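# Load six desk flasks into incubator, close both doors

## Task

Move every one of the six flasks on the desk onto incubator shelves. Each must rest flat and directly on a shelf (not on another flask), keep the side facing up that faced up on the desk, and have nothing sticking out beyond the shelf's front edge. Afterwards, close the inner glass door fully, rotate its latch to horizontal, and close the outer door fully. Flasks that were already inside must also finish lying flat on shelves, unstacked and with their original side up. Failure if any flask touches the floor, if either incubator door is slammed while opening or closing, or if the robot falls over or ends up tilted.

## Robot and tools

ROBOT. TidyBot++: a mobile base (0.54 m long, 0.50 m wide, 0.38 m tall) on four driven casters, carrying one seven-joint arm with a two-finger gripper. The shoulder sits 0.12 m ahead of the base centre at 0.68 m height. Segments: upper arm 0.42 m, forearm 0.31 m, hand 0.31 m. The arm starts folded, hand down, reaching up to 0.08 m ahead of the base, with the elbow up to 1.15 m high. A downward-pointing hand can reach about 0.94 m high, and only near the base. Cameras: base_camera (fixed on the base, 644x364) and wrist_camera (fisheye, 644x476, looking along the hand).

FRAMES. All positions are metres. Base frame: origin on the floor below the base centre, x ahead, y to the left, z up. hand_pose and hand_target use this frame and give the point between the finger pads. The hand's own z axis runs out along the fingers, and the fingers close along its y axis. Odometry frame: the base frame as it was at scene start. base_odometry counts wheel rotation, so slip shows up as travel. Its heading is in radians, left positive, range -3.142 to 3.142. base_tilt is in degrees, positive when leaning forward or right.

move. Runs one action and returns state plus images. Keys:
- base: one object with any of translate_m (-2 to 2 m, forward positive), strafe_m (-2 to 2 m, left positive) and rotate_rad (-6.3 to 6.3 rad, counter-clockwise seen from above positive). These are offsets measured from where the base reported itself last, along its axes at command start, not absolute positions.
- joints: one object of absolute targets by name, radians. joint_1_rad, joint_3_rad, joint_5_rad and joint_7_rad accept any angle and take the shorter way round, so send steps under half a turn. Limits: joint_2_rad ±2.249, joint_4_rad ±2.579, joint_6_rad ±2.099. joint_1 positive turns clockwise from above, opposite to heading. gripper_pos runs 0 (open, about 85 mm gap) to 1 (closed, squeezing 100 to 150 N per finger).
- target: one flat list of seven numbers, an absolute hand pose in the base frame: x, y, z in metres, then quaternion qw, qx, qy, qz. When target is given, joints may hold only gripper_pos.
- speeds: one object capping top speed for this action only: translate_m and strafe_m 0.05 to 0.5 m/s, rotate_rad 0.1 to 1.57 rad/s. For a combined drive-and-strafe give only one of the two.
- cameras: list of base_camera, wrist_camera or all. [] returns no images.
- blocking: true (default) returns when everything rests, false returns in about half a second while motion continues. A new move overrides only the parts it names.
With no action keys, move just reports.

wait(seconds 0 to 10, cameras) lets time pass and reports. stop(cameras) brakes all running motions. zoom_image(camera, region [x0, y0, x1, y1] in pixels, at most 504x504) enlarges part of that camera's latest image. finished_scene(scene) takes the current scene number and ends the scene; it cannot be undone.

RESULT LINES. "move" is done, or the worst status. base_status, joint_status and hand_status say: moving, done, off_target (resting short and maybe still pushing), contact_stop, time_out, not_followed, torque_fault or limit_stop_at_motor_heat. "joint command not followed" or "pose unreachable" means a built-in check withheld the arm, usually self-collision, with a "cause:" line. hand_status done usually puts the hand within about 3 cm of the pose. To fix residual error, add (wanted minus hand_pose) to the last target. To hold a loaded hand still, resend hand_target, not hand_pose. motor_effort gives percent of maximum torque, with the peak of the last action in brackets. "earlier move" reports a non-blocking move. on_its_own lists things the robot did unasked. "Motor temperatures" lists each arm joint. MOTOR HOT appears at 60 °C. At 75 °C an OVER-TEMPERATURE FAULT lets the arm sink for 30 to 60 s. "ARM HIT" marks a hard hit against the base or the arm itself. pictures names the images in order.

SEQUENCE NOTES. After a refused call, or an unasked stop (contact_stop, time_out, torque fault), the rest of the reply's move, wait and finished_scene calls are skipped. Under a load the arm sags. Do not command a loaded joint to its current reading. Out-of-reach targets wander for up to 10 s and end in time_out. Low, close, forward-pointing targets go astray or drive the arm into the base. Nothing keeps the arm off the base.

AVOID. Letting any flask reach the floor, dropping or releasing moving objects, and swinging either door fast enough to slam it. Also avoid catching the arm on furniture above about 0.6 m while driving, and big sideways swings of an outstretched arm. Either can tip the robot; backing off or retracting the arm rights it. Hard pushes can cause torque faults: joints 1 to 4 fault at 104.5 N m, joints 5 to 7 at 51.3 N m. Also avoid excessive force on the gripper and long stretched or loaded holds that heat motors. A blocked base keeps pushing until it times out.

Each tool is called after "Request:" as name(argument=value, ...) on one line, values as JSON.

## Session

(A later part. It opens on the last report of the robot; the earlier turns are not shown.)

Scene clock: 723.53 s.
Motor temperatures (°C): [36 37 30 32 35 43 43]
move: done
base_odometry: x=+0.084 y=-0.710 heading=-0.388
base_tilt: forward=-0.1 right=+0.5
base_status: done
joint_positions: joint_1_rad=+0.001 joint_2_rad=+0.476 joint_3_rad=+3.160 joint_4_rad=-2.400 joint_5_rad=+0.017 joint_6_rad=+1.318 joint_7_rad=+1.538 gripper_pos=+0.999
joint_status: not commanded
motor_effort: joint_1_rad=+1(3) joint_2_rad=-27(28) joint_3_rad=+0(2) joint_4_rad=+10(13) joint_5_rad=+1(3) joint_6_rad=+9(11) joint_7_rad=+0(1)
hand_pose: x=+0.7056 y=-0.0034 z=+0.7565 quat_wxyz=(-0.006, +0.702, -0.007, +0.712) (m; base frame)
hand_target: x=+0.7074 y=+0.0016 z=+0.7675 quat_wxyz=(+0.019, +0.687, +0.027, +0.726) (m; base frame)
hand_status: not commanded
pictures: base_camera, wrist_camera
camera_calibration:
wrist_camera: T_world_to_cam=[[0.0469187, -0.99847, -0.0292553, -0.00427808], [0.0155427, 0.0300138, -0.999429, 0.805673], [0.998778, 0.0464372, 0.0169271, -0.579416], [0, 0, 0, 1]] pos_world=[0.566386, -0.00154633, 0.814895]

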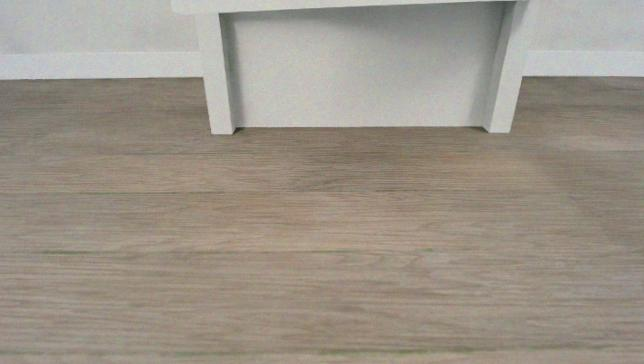

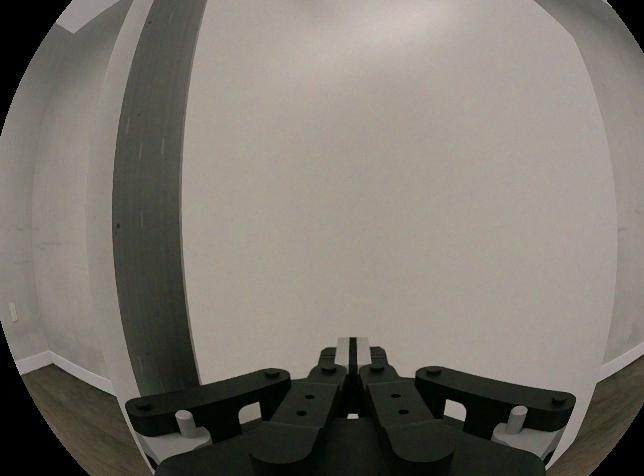

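Request:
move(base={"translate_m": 0.09, "strafe_m": 0.055}, speeds={"translate_m": 0.06})

Scene clock: 729.10 s.
Motor temperatures (°C): [36 37 30 32 35 43 43]
move: done
base_odometry: x=+0.188 y=-0.692 heading=-0.388
base_tilt: forward=-0.1 right=+0.5
base_status: done
joint_positions: joint_1_rad=+0.001 joint_2_rad=+0.476 joint_3_rad=+3.161 joint_4_rad=-2.401 joint_5_rad=+0.017 joint_6_rad=+1.318 joint_7_rad=+1.538 gripper_pos=+0.999
joint_status: not commanded
motor_effort: joint_1_rad=+1(3) joint_2_rad=-27(28) joint_3_rad=+0(3) joint_4_rad=+9(13) joint_5_rad=+0(2) joint_6_rad=+9(11) joint_7_rad=+1(1)
hand_pose: x=+0.7055 y=-0.0036 z=+0.7564 quat_wxyz=(-0.006, +0.703, -0.007, +0.712) (m; base frame)
hand_target: x=+0.7074 y=+0.0016 z=+0.7675 quat_wxyz=(+0.019, +0.687, +0.027, +0.726) (m; base frame)
hand_status: not commanded
pictures: base_camera, wrist_camera
camera_calibration:
wrist_camera: T_world_to_cam=[[0.0466093, -0.998487, -0.0291782, -0.00425731], [0.0152552, 0.029918, -0.999436, 0.805749], [0.998797, 0.0461379, 0.0166265, -0.578978], [0, 0, 0, 1]] pos_world=[0.566188, -0.00164444, 0.814796]

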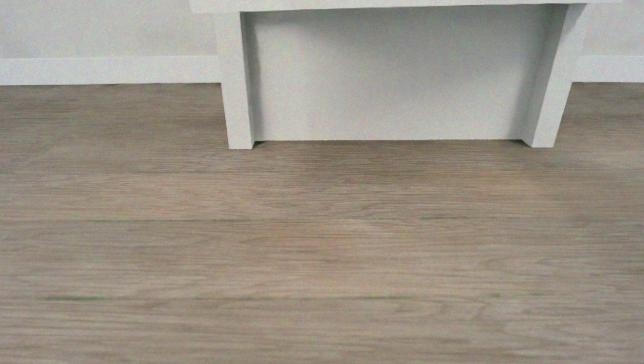

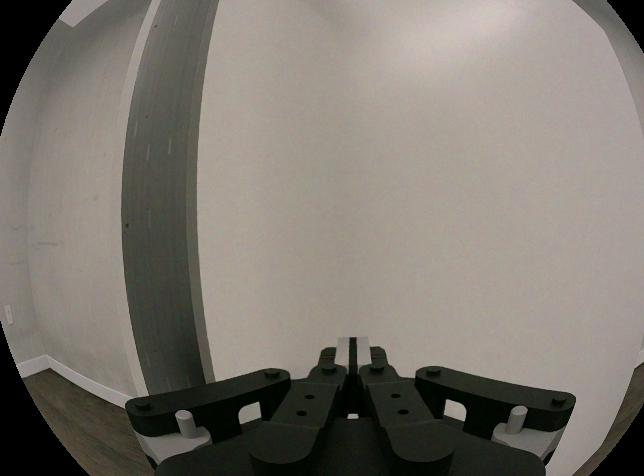

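Request:
move(base={"translate_m": 0.085, "strafe_m": 0.03}, speeds={"translate_m": 0.06})

Scene clock: 731.87 s.
Motor temperatures (°C): [36 37 30 32 35 43 43]
move: done
base_odometry: x=+0.278 y=-0.697 heading=-0.387
base_tilt: forward=-0.2 right=+0.5
base_status: done
joint_positions: joint_1_rad=+0.002 joint_2_rad=+0.476 joint_3_rad=+3.161 joint_4_rad=-2.401 joint_5_rad=+0.017 joint_6_rad=+1.319 joint_7_rad=+1.538 gripper_pos=+0.999
joint_status: not commanded
motor_effort: joint_1_rad=+1(3) joint_2_rad=-27(28) joint_3_rad=+0(3) joint_4_rad=+10(13) joint_5_rad=+0(3) joint_6_rad=+9(11) joint_7_rad=+0(1)
hand_pose: x=+0.7054 y=-0.0038 z=+0.7563 quat_wxyz=(-0.006, +0.703, -0.007, +0.711) (m; base frame)
hand_target: x=+0.7074 y=+0.0016 z=+0.7675 quat_wxyz=(+0.019, +0.687, +0.027, +0.726) (m; base frame)
hand_status: not commanded
pictures: base_camera, wrist_camera
camera_calibration:
wrist_camera: T_world_to_cam=[[0.0462978, -0.998501, -0.0291935, -0.00416945], [0.0149628, 0.0299148, -0.99944, 0.805823], [0.998816, 0.0458351, 0.0163253, -0.578739], [0, 0, 0, 1]] pos_world=[0.566189, -0.00174268, 0.814698]

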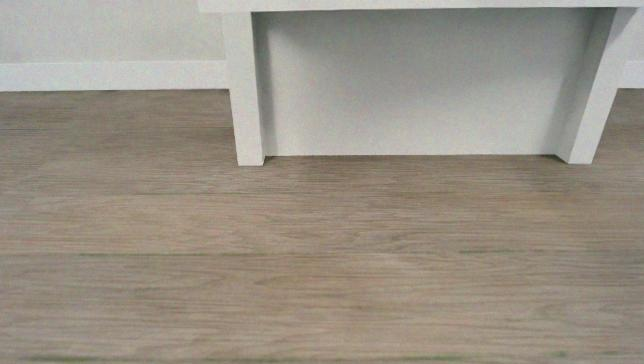

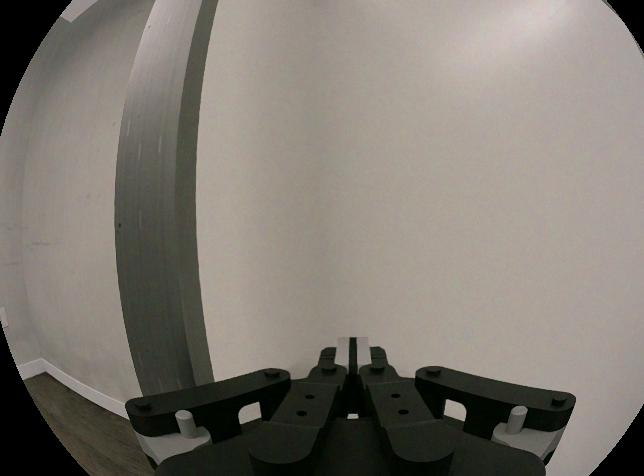

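Request:
move(base={"translate_m": 0.08, "strafe_m": 0.015}, speeds={"translate_m": 0.06})

Scene clock: 735.50 s.
Motor temperatures (°C): [36 37 30 32 35 43 43]
move: done
base_odometry: x=+0.358 y=-0.713 heading=-0.387
base_tilt: forward=-0.2 right=+0.6
base_status: done
joint_positions: joint_1_rad=+0.002 joint_2_rad=+0.476 joint_3_rad=+3.161 joint_4_rad=-2.401 joint_5_rad=+0.017 joint_6_rad=+1.319 joint_7_rad=+1.538 gripper_pos=+0.999
joint_status: not commanded
motor_effort: joint_1_rad=+1(2) joint_2_rad=-27(28) joint_3_rad=+0(2) joint_4_rad=+10(13) joint_5_rad=+1(2) joint_6_rad=+10(11) joint_7_rad=+0(1)
hand_pose: x=+0.7053 y=-0.0040 z=+0.7561 quat_wxyz=(-0.006, +0.703, -0.008, +0.711) (m; base frame)
hand_target: x=+0.7074 y=+0.0016 z=+0.7675 quat_wxyz=(+0.019, +0.687, +0.027, +0.726) (m; base frame)
hand_status: not commanded
pictures: base_camera, wrist_camera
camera_calibration:
wrist_camera: T_world_to_cam=[[0.0458887, -0.998522, -0.029114, -0.00419825], [0.0146783, 0.0298155, -0.999448, 0.805898], [0.998839, 0.045436, 0.0160248, -0.578399], [0, 0, 0, 1]] pos_world=[0.566091, -0.0019402, 0.8146]

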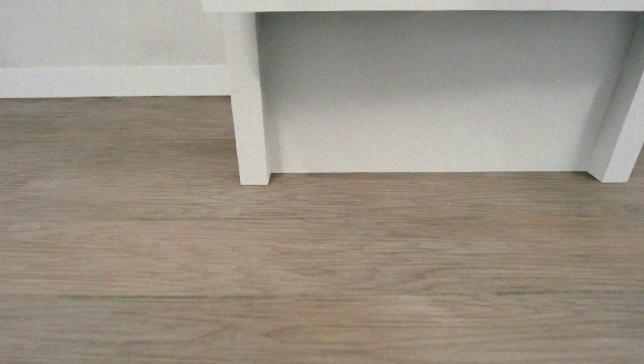

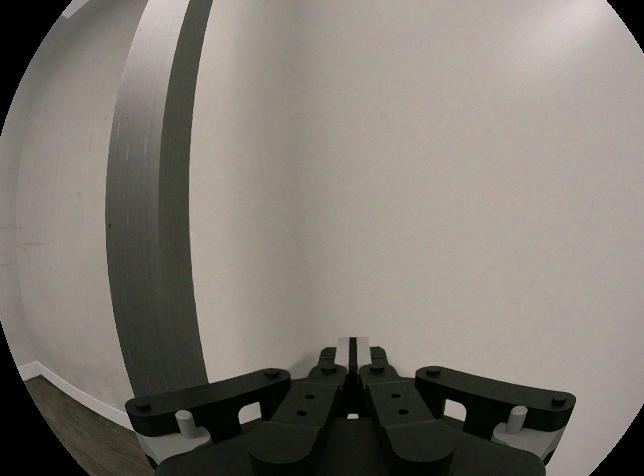

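Request:
move(base={"translate_m": 0.05, "strafe_m": 0.005}, speeds={"translate_m": 0.05})

Scene clock: 738.03 s.
Motor temperatures (°C): [36 37 30 32 35 43 43]
move: done
base_odometry: x=+0.406 y=-0.727 heading=-0.387
base_tilt: forward=-0.2 right=+0.6
base_status: done
joint_positions: joint_1_rad=+0.002 joint_2_rad=+0.476 joint_3_rad=+3.161 joint_4_rad=-2.402 joint_5_rad=+0.017 joint_6_rad=+1.319 joint_7_rad=+1.538 gripper_pos=+0.999
joint_status: not commanded
motor_effort: joint_1_rad=+1(1) joint_2_rad=-27(28) joint_3_rad=+0(0) joint_4_rad=+10(13) joint_5_rad=+1(1) joint_6_rad=+10(10) joint_7_rad=+1(1)
hand_pose: x=+0.7051 y=-0.0040 z=+0.7559 quat_wxyz=(-0.006, +0.703, -0.008, +0.711) (m; base frame)
hand_target: x=+0.7074 y=+0.0016 z=+0.7675 quat_wxyz=(+0.019, +0.687, +0.027, +0.726) (m; base frame)
hand_status: not commanded
pictures: base_camera, wrist_camera
camera_calibration:
wrist_camera: T_world_to_cam=[[0.0458758, -0.998519, -0.0292405, -0.00408176], [0.0141747, 0.0299191, -0.999452, 0.806093], [0.998847, 0.0454362, 0.0155262, -0.577797], [0, 0, 0, 1]] pos_world=[0.565892, -0.00194038, 0.814503]

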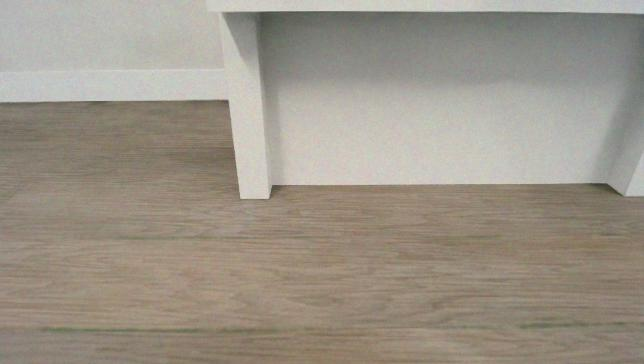

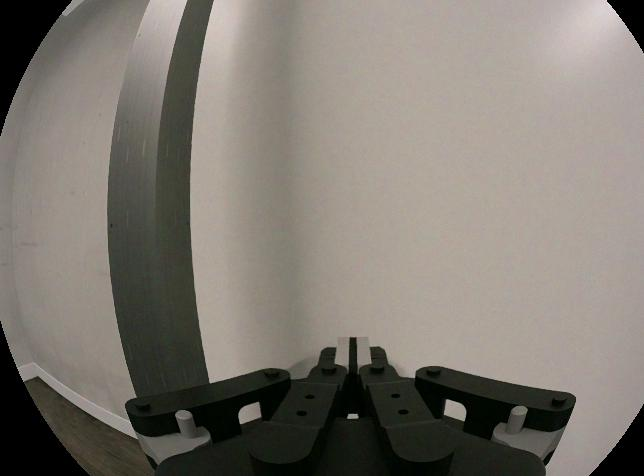

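Request:
move(base={"translate_m": 0.03}, speeds={"translate_m": 0.05})

Scene clock: 739.67 s.
Motor temperatures (°C): [36 37 30 32 35 43 43]
move: done
base_odometry: x=+0.434 y=-0.738 heading=-0.387
base_tilt: forward=-0.2 right=+0.6
base_status: done
joint_positions: joint_1_rad=+0.002 joint_2_rad=+0.449 joint_3_rad=+3.161 joint_4_rad=-2.454 joint_5_rad=+0.017 joint_6_rad=+1.333 joint_7_rad=+1.538 gripper_pos=+0.999
joint_status: not commanded
motor_effort: joint_1_rad=-2(2) joint_2_rad=-20(28) joint_3_rad=-1(2) joint_4_rad=+20(22) joint_5_rad=+2(4) joint_6_rad=+7(10) joint_7_rad=+0(1)
hand_pose: x=+0.6875 y=-0.0039 z=+0.7557 quat_wxyz=(-0.006, +0.707, -0.008, +0.708) (m; base frame)
hand_target: x=+0.7074 y=+0.0016 z=+0.7675 quat_wxyz=(+0.019, +0.687, +0.027, +0.726) (m; base frame)
hand_status: not commanded
pictures: base_camera, wrist_camera
camera_calibration:
wrist_camera: T_world_to_cam=[[0.0450733, -0.998515, -0.0306131, -0.00160431], [0.00375728, 0.0308135, -0.999518, 0.813367], [0.998977, 0.0449366, 0.00514056, -0.552459], [0, 0, 0, 1]] pos_world=[0.54891, -0.001839, 0.815766]

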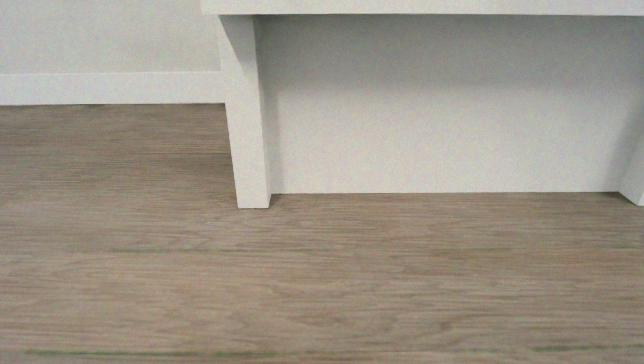

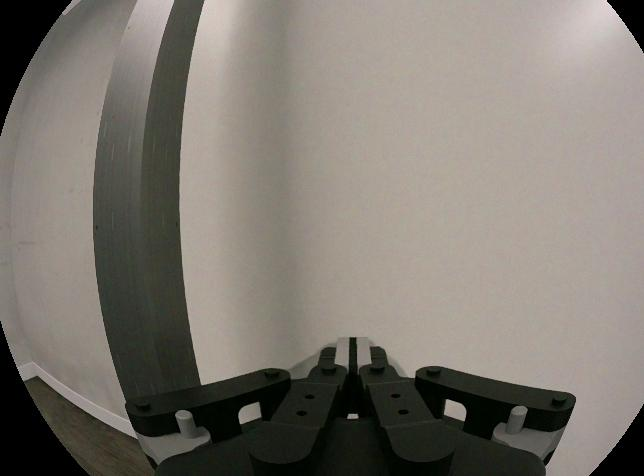

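Request:
zoom_image(camera="wrist_camera", region=[0, 100, 250, 440])

Scaled by 1.482.

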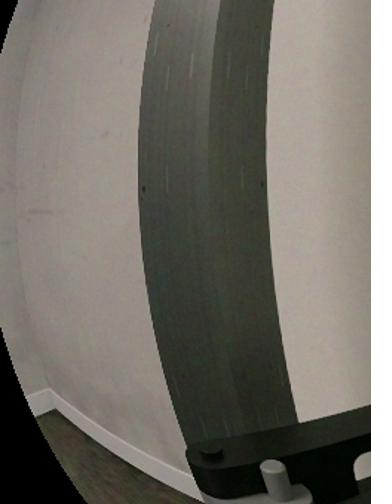

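Request:
move(base={"translate_m": 0.012}, speeds={"translate_m": 0.05})

Scene clock: 741.23 s.
Motor temperatures (°C): [36 37 30 32 35 43 43]
move: done
base_odometry: x=+0.445 y=-0.742 heading=-0.387
base_tilt: forward=-0.2 right=+0.6
base_status: done
joint_positions: joint_1_rad=+0.003 joint_2_rad=+0.433 joint_3_rad=+3.161 joint_4_rad=-2.486 joint_5_rad=+0.017 joint_6_rad=+1.344 joint_7_rad=+1.538 gripper_pos=+0.999
joint_status: not commanded
motor_effort: joint_1_rad=-2(3) joint_2_rad=-16(21) joint_3_rad=-2(2) joint_4_rad=+25(28) joint_5_rad=+3(4) joint_6_rad=+6(9) joint_7_rad=+0(1)
hand_pose: x=+0.6763 y=-0.0041 z=+0.7557 quat_wxyz=(-0.006, +0.709, -0.009, +0.705) (m; base frame)
hand_target: x=+0.7074 y=+0.0016 z=+0.7675 quat_wxyz=(+0.019, +0.687, +0.027, +0.726) (m; base frame)
hand_status: not commanded
pictures: base_camera, wrist_camera
camera_calibration:
wrist_camera: T_world_to_cam=[[0.0441955, -0.99853, -0.0313762, -0.000196681], [-0.00203874, 0.0313167, -0.999507, 0.81726], [0.999021, 0.0442377, -0.000651681, -0.536973], [0, 0, 0, 1]] pos_world=[0.538122, -0.00203581, 0.816501]

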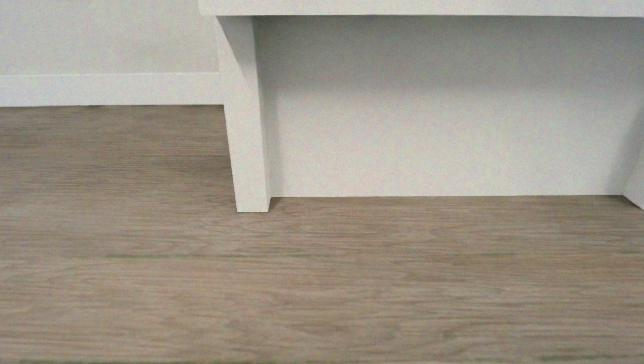

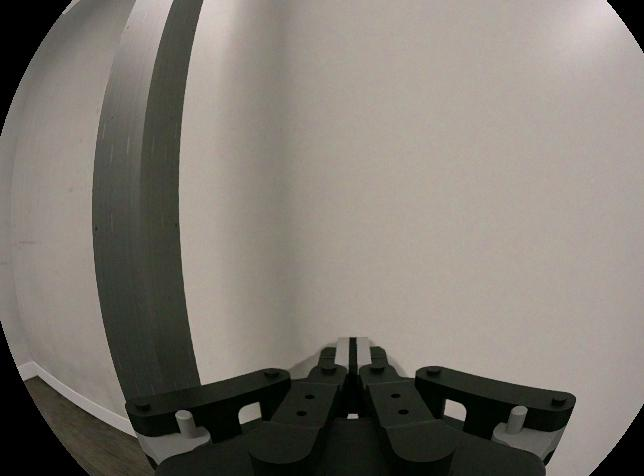

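Request:
move(base={"translate_m": -0.1}, speeds={"translate_m": 0.1}, cameras=["wrist_camera"])

Request:
move(base={"translate_m": -0.6, "strafe_m": 0.25}, speeds={"translate_m": 0.4})

Scene clock: 743.47 s.
Motor temperatures (°C): [36 37 30 32 35 43 43]
move: done
base_odometry: x=+0.352 y=-0.704 heading=-0.387
base_tilt: forward=-0.2 right=+0.6
base_status: done
joint_positions: joint_1_rad=+0.002 joint_2_rad=+0.476 joint_3_rad=+3.161 joint_4_rad=-2.400 joint_5_rad=+0.017 joint_6_rad=+1.344 joint_7_rad=+1.538 gripper_pos=+0.999
joint_status: not commanded
motor_effort: joint_1_rad=+0(2) joint_2_rad=-27(28) joint_3_rad=+0(2) joint_4_rad=+9(25) joint_5_rad=+0(3) joint_6_rad=+10(11) joint_7_rad=+1(1)
hand_pose: x=+0.7055 y=-0.0039 z=+0.7647 quat_wxyz=(-0.006, +0.693, -0.007, +0.721) (m; base frame)
hand_target: x=+0.7074 y=+0.0016 z=+0.7675 quat_wxyz=(+0.019, +0.687, +0.027, +0.726) (m; base frame)
hand_status: not commanded
pictures: wrist_camera
camera_calibration:
wrist_camera: T_world_to_cam=[[0.0470608, -0.998504, -0.027843, -0.00560155], [0.0417711, 0.0298167, -0.998682, 0.794826], [0.998018, 0.0458357, 0.0431118, -0.598872], [0, 0, 0, 1]] pos_world=[0.564748, -0.00184252, 0.819441]

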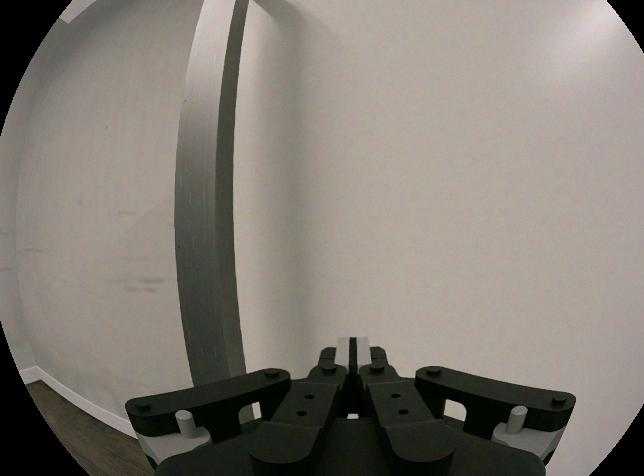

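Scene clock: 746.07 s.
Motor temperatures (°C): [36 37 30 32 35 43 43]
move: done
base_odometry: x=-0.110 y=-0.246 heading=-0.387
base_tilt: forward=-0.1 right=+0.6
base_status: done
joint_positions: joint_1_rad=+0.002 joint_2_rad=+0.476 joint_3_rad=+3.161 joint_4_rad=-2.399 joint_5_rad=+0.017 joint_6_rad=+1.344 joint_7_rad=+1.538 gripper_pos=+0.999
joint_status: not commanded
motor_effort: joint_1_rad=+1(2) joint_2_rad=-27(29) joint_3_rad=+0(1) joint_4_rad=+9(11) joint_5_rad=+1(2) joint_6_rad=+10(11) joint_7_rad=+1(1)
hand_pose: x=+0.7057 y=-0.0039 z=+0.7649 quat_wxyz=(-0.006, +0.693, -0.007, +0.721) (m; base frame)
hand_target: x=+0.7074 y=+0.0016 z=+0.7675 quat_wxyz=(+0.019, +0.687, +0.027, +0.726) (m; base frame)
hand_status: not commanded
pictures: base_camera, wrist_camera
camera_calibration:
wrist_camera: T_world_to_cam=[[0.0470713, -0.998504, -0.0278236, -0.00562531], [0.0421705, 0.0298161, -0.998665, 0.79468], [0.998001, 0.0458351, 0.0435109, -0.599293], [0, 0, 0, 1]] pos_world=[0.564848, -0.00184251, 0.819539]

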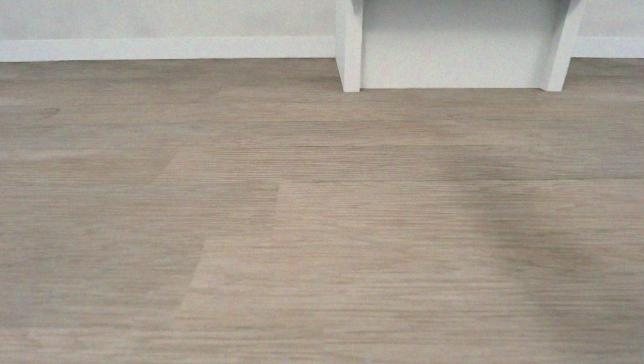

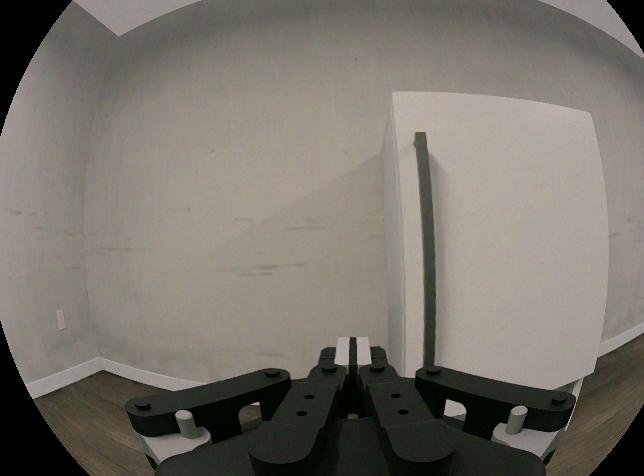

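Request:
zoom_image(camera="wrist_camera", region=[360, 70, 620, 400])

Request:
zoom_image(camera="wrist_camera", region=[370, 80, 450, 380])

Scaled by 1.527.

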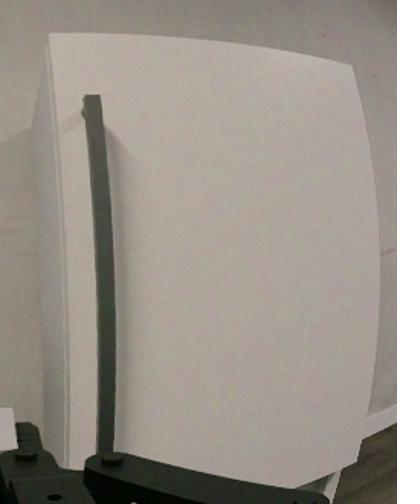

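Scaled by 1.680.

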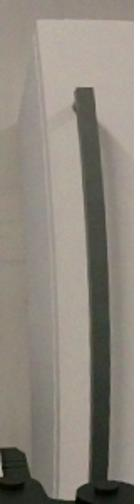

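Request:
zoom_image(camera="wrist_camera", region=[375, 90, 445, 180])

Request:
zoom_image(camera="wrist_camera", region=[375, 280, 445, 370])

Scaled by 5.600.

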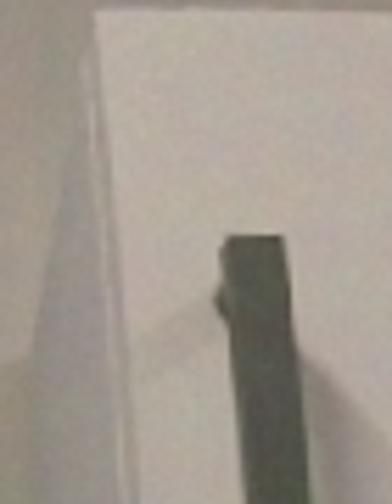

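Scaled by 5.600.

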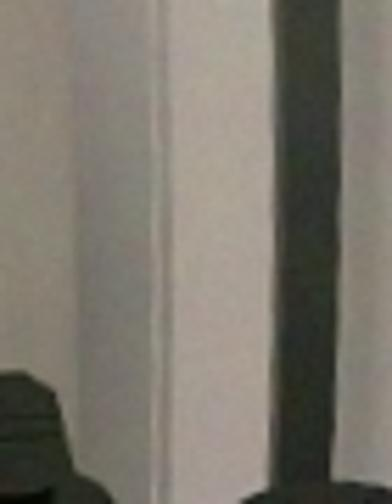

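Request:
finished_scene(scene=2)

The scene is finished: the task was done.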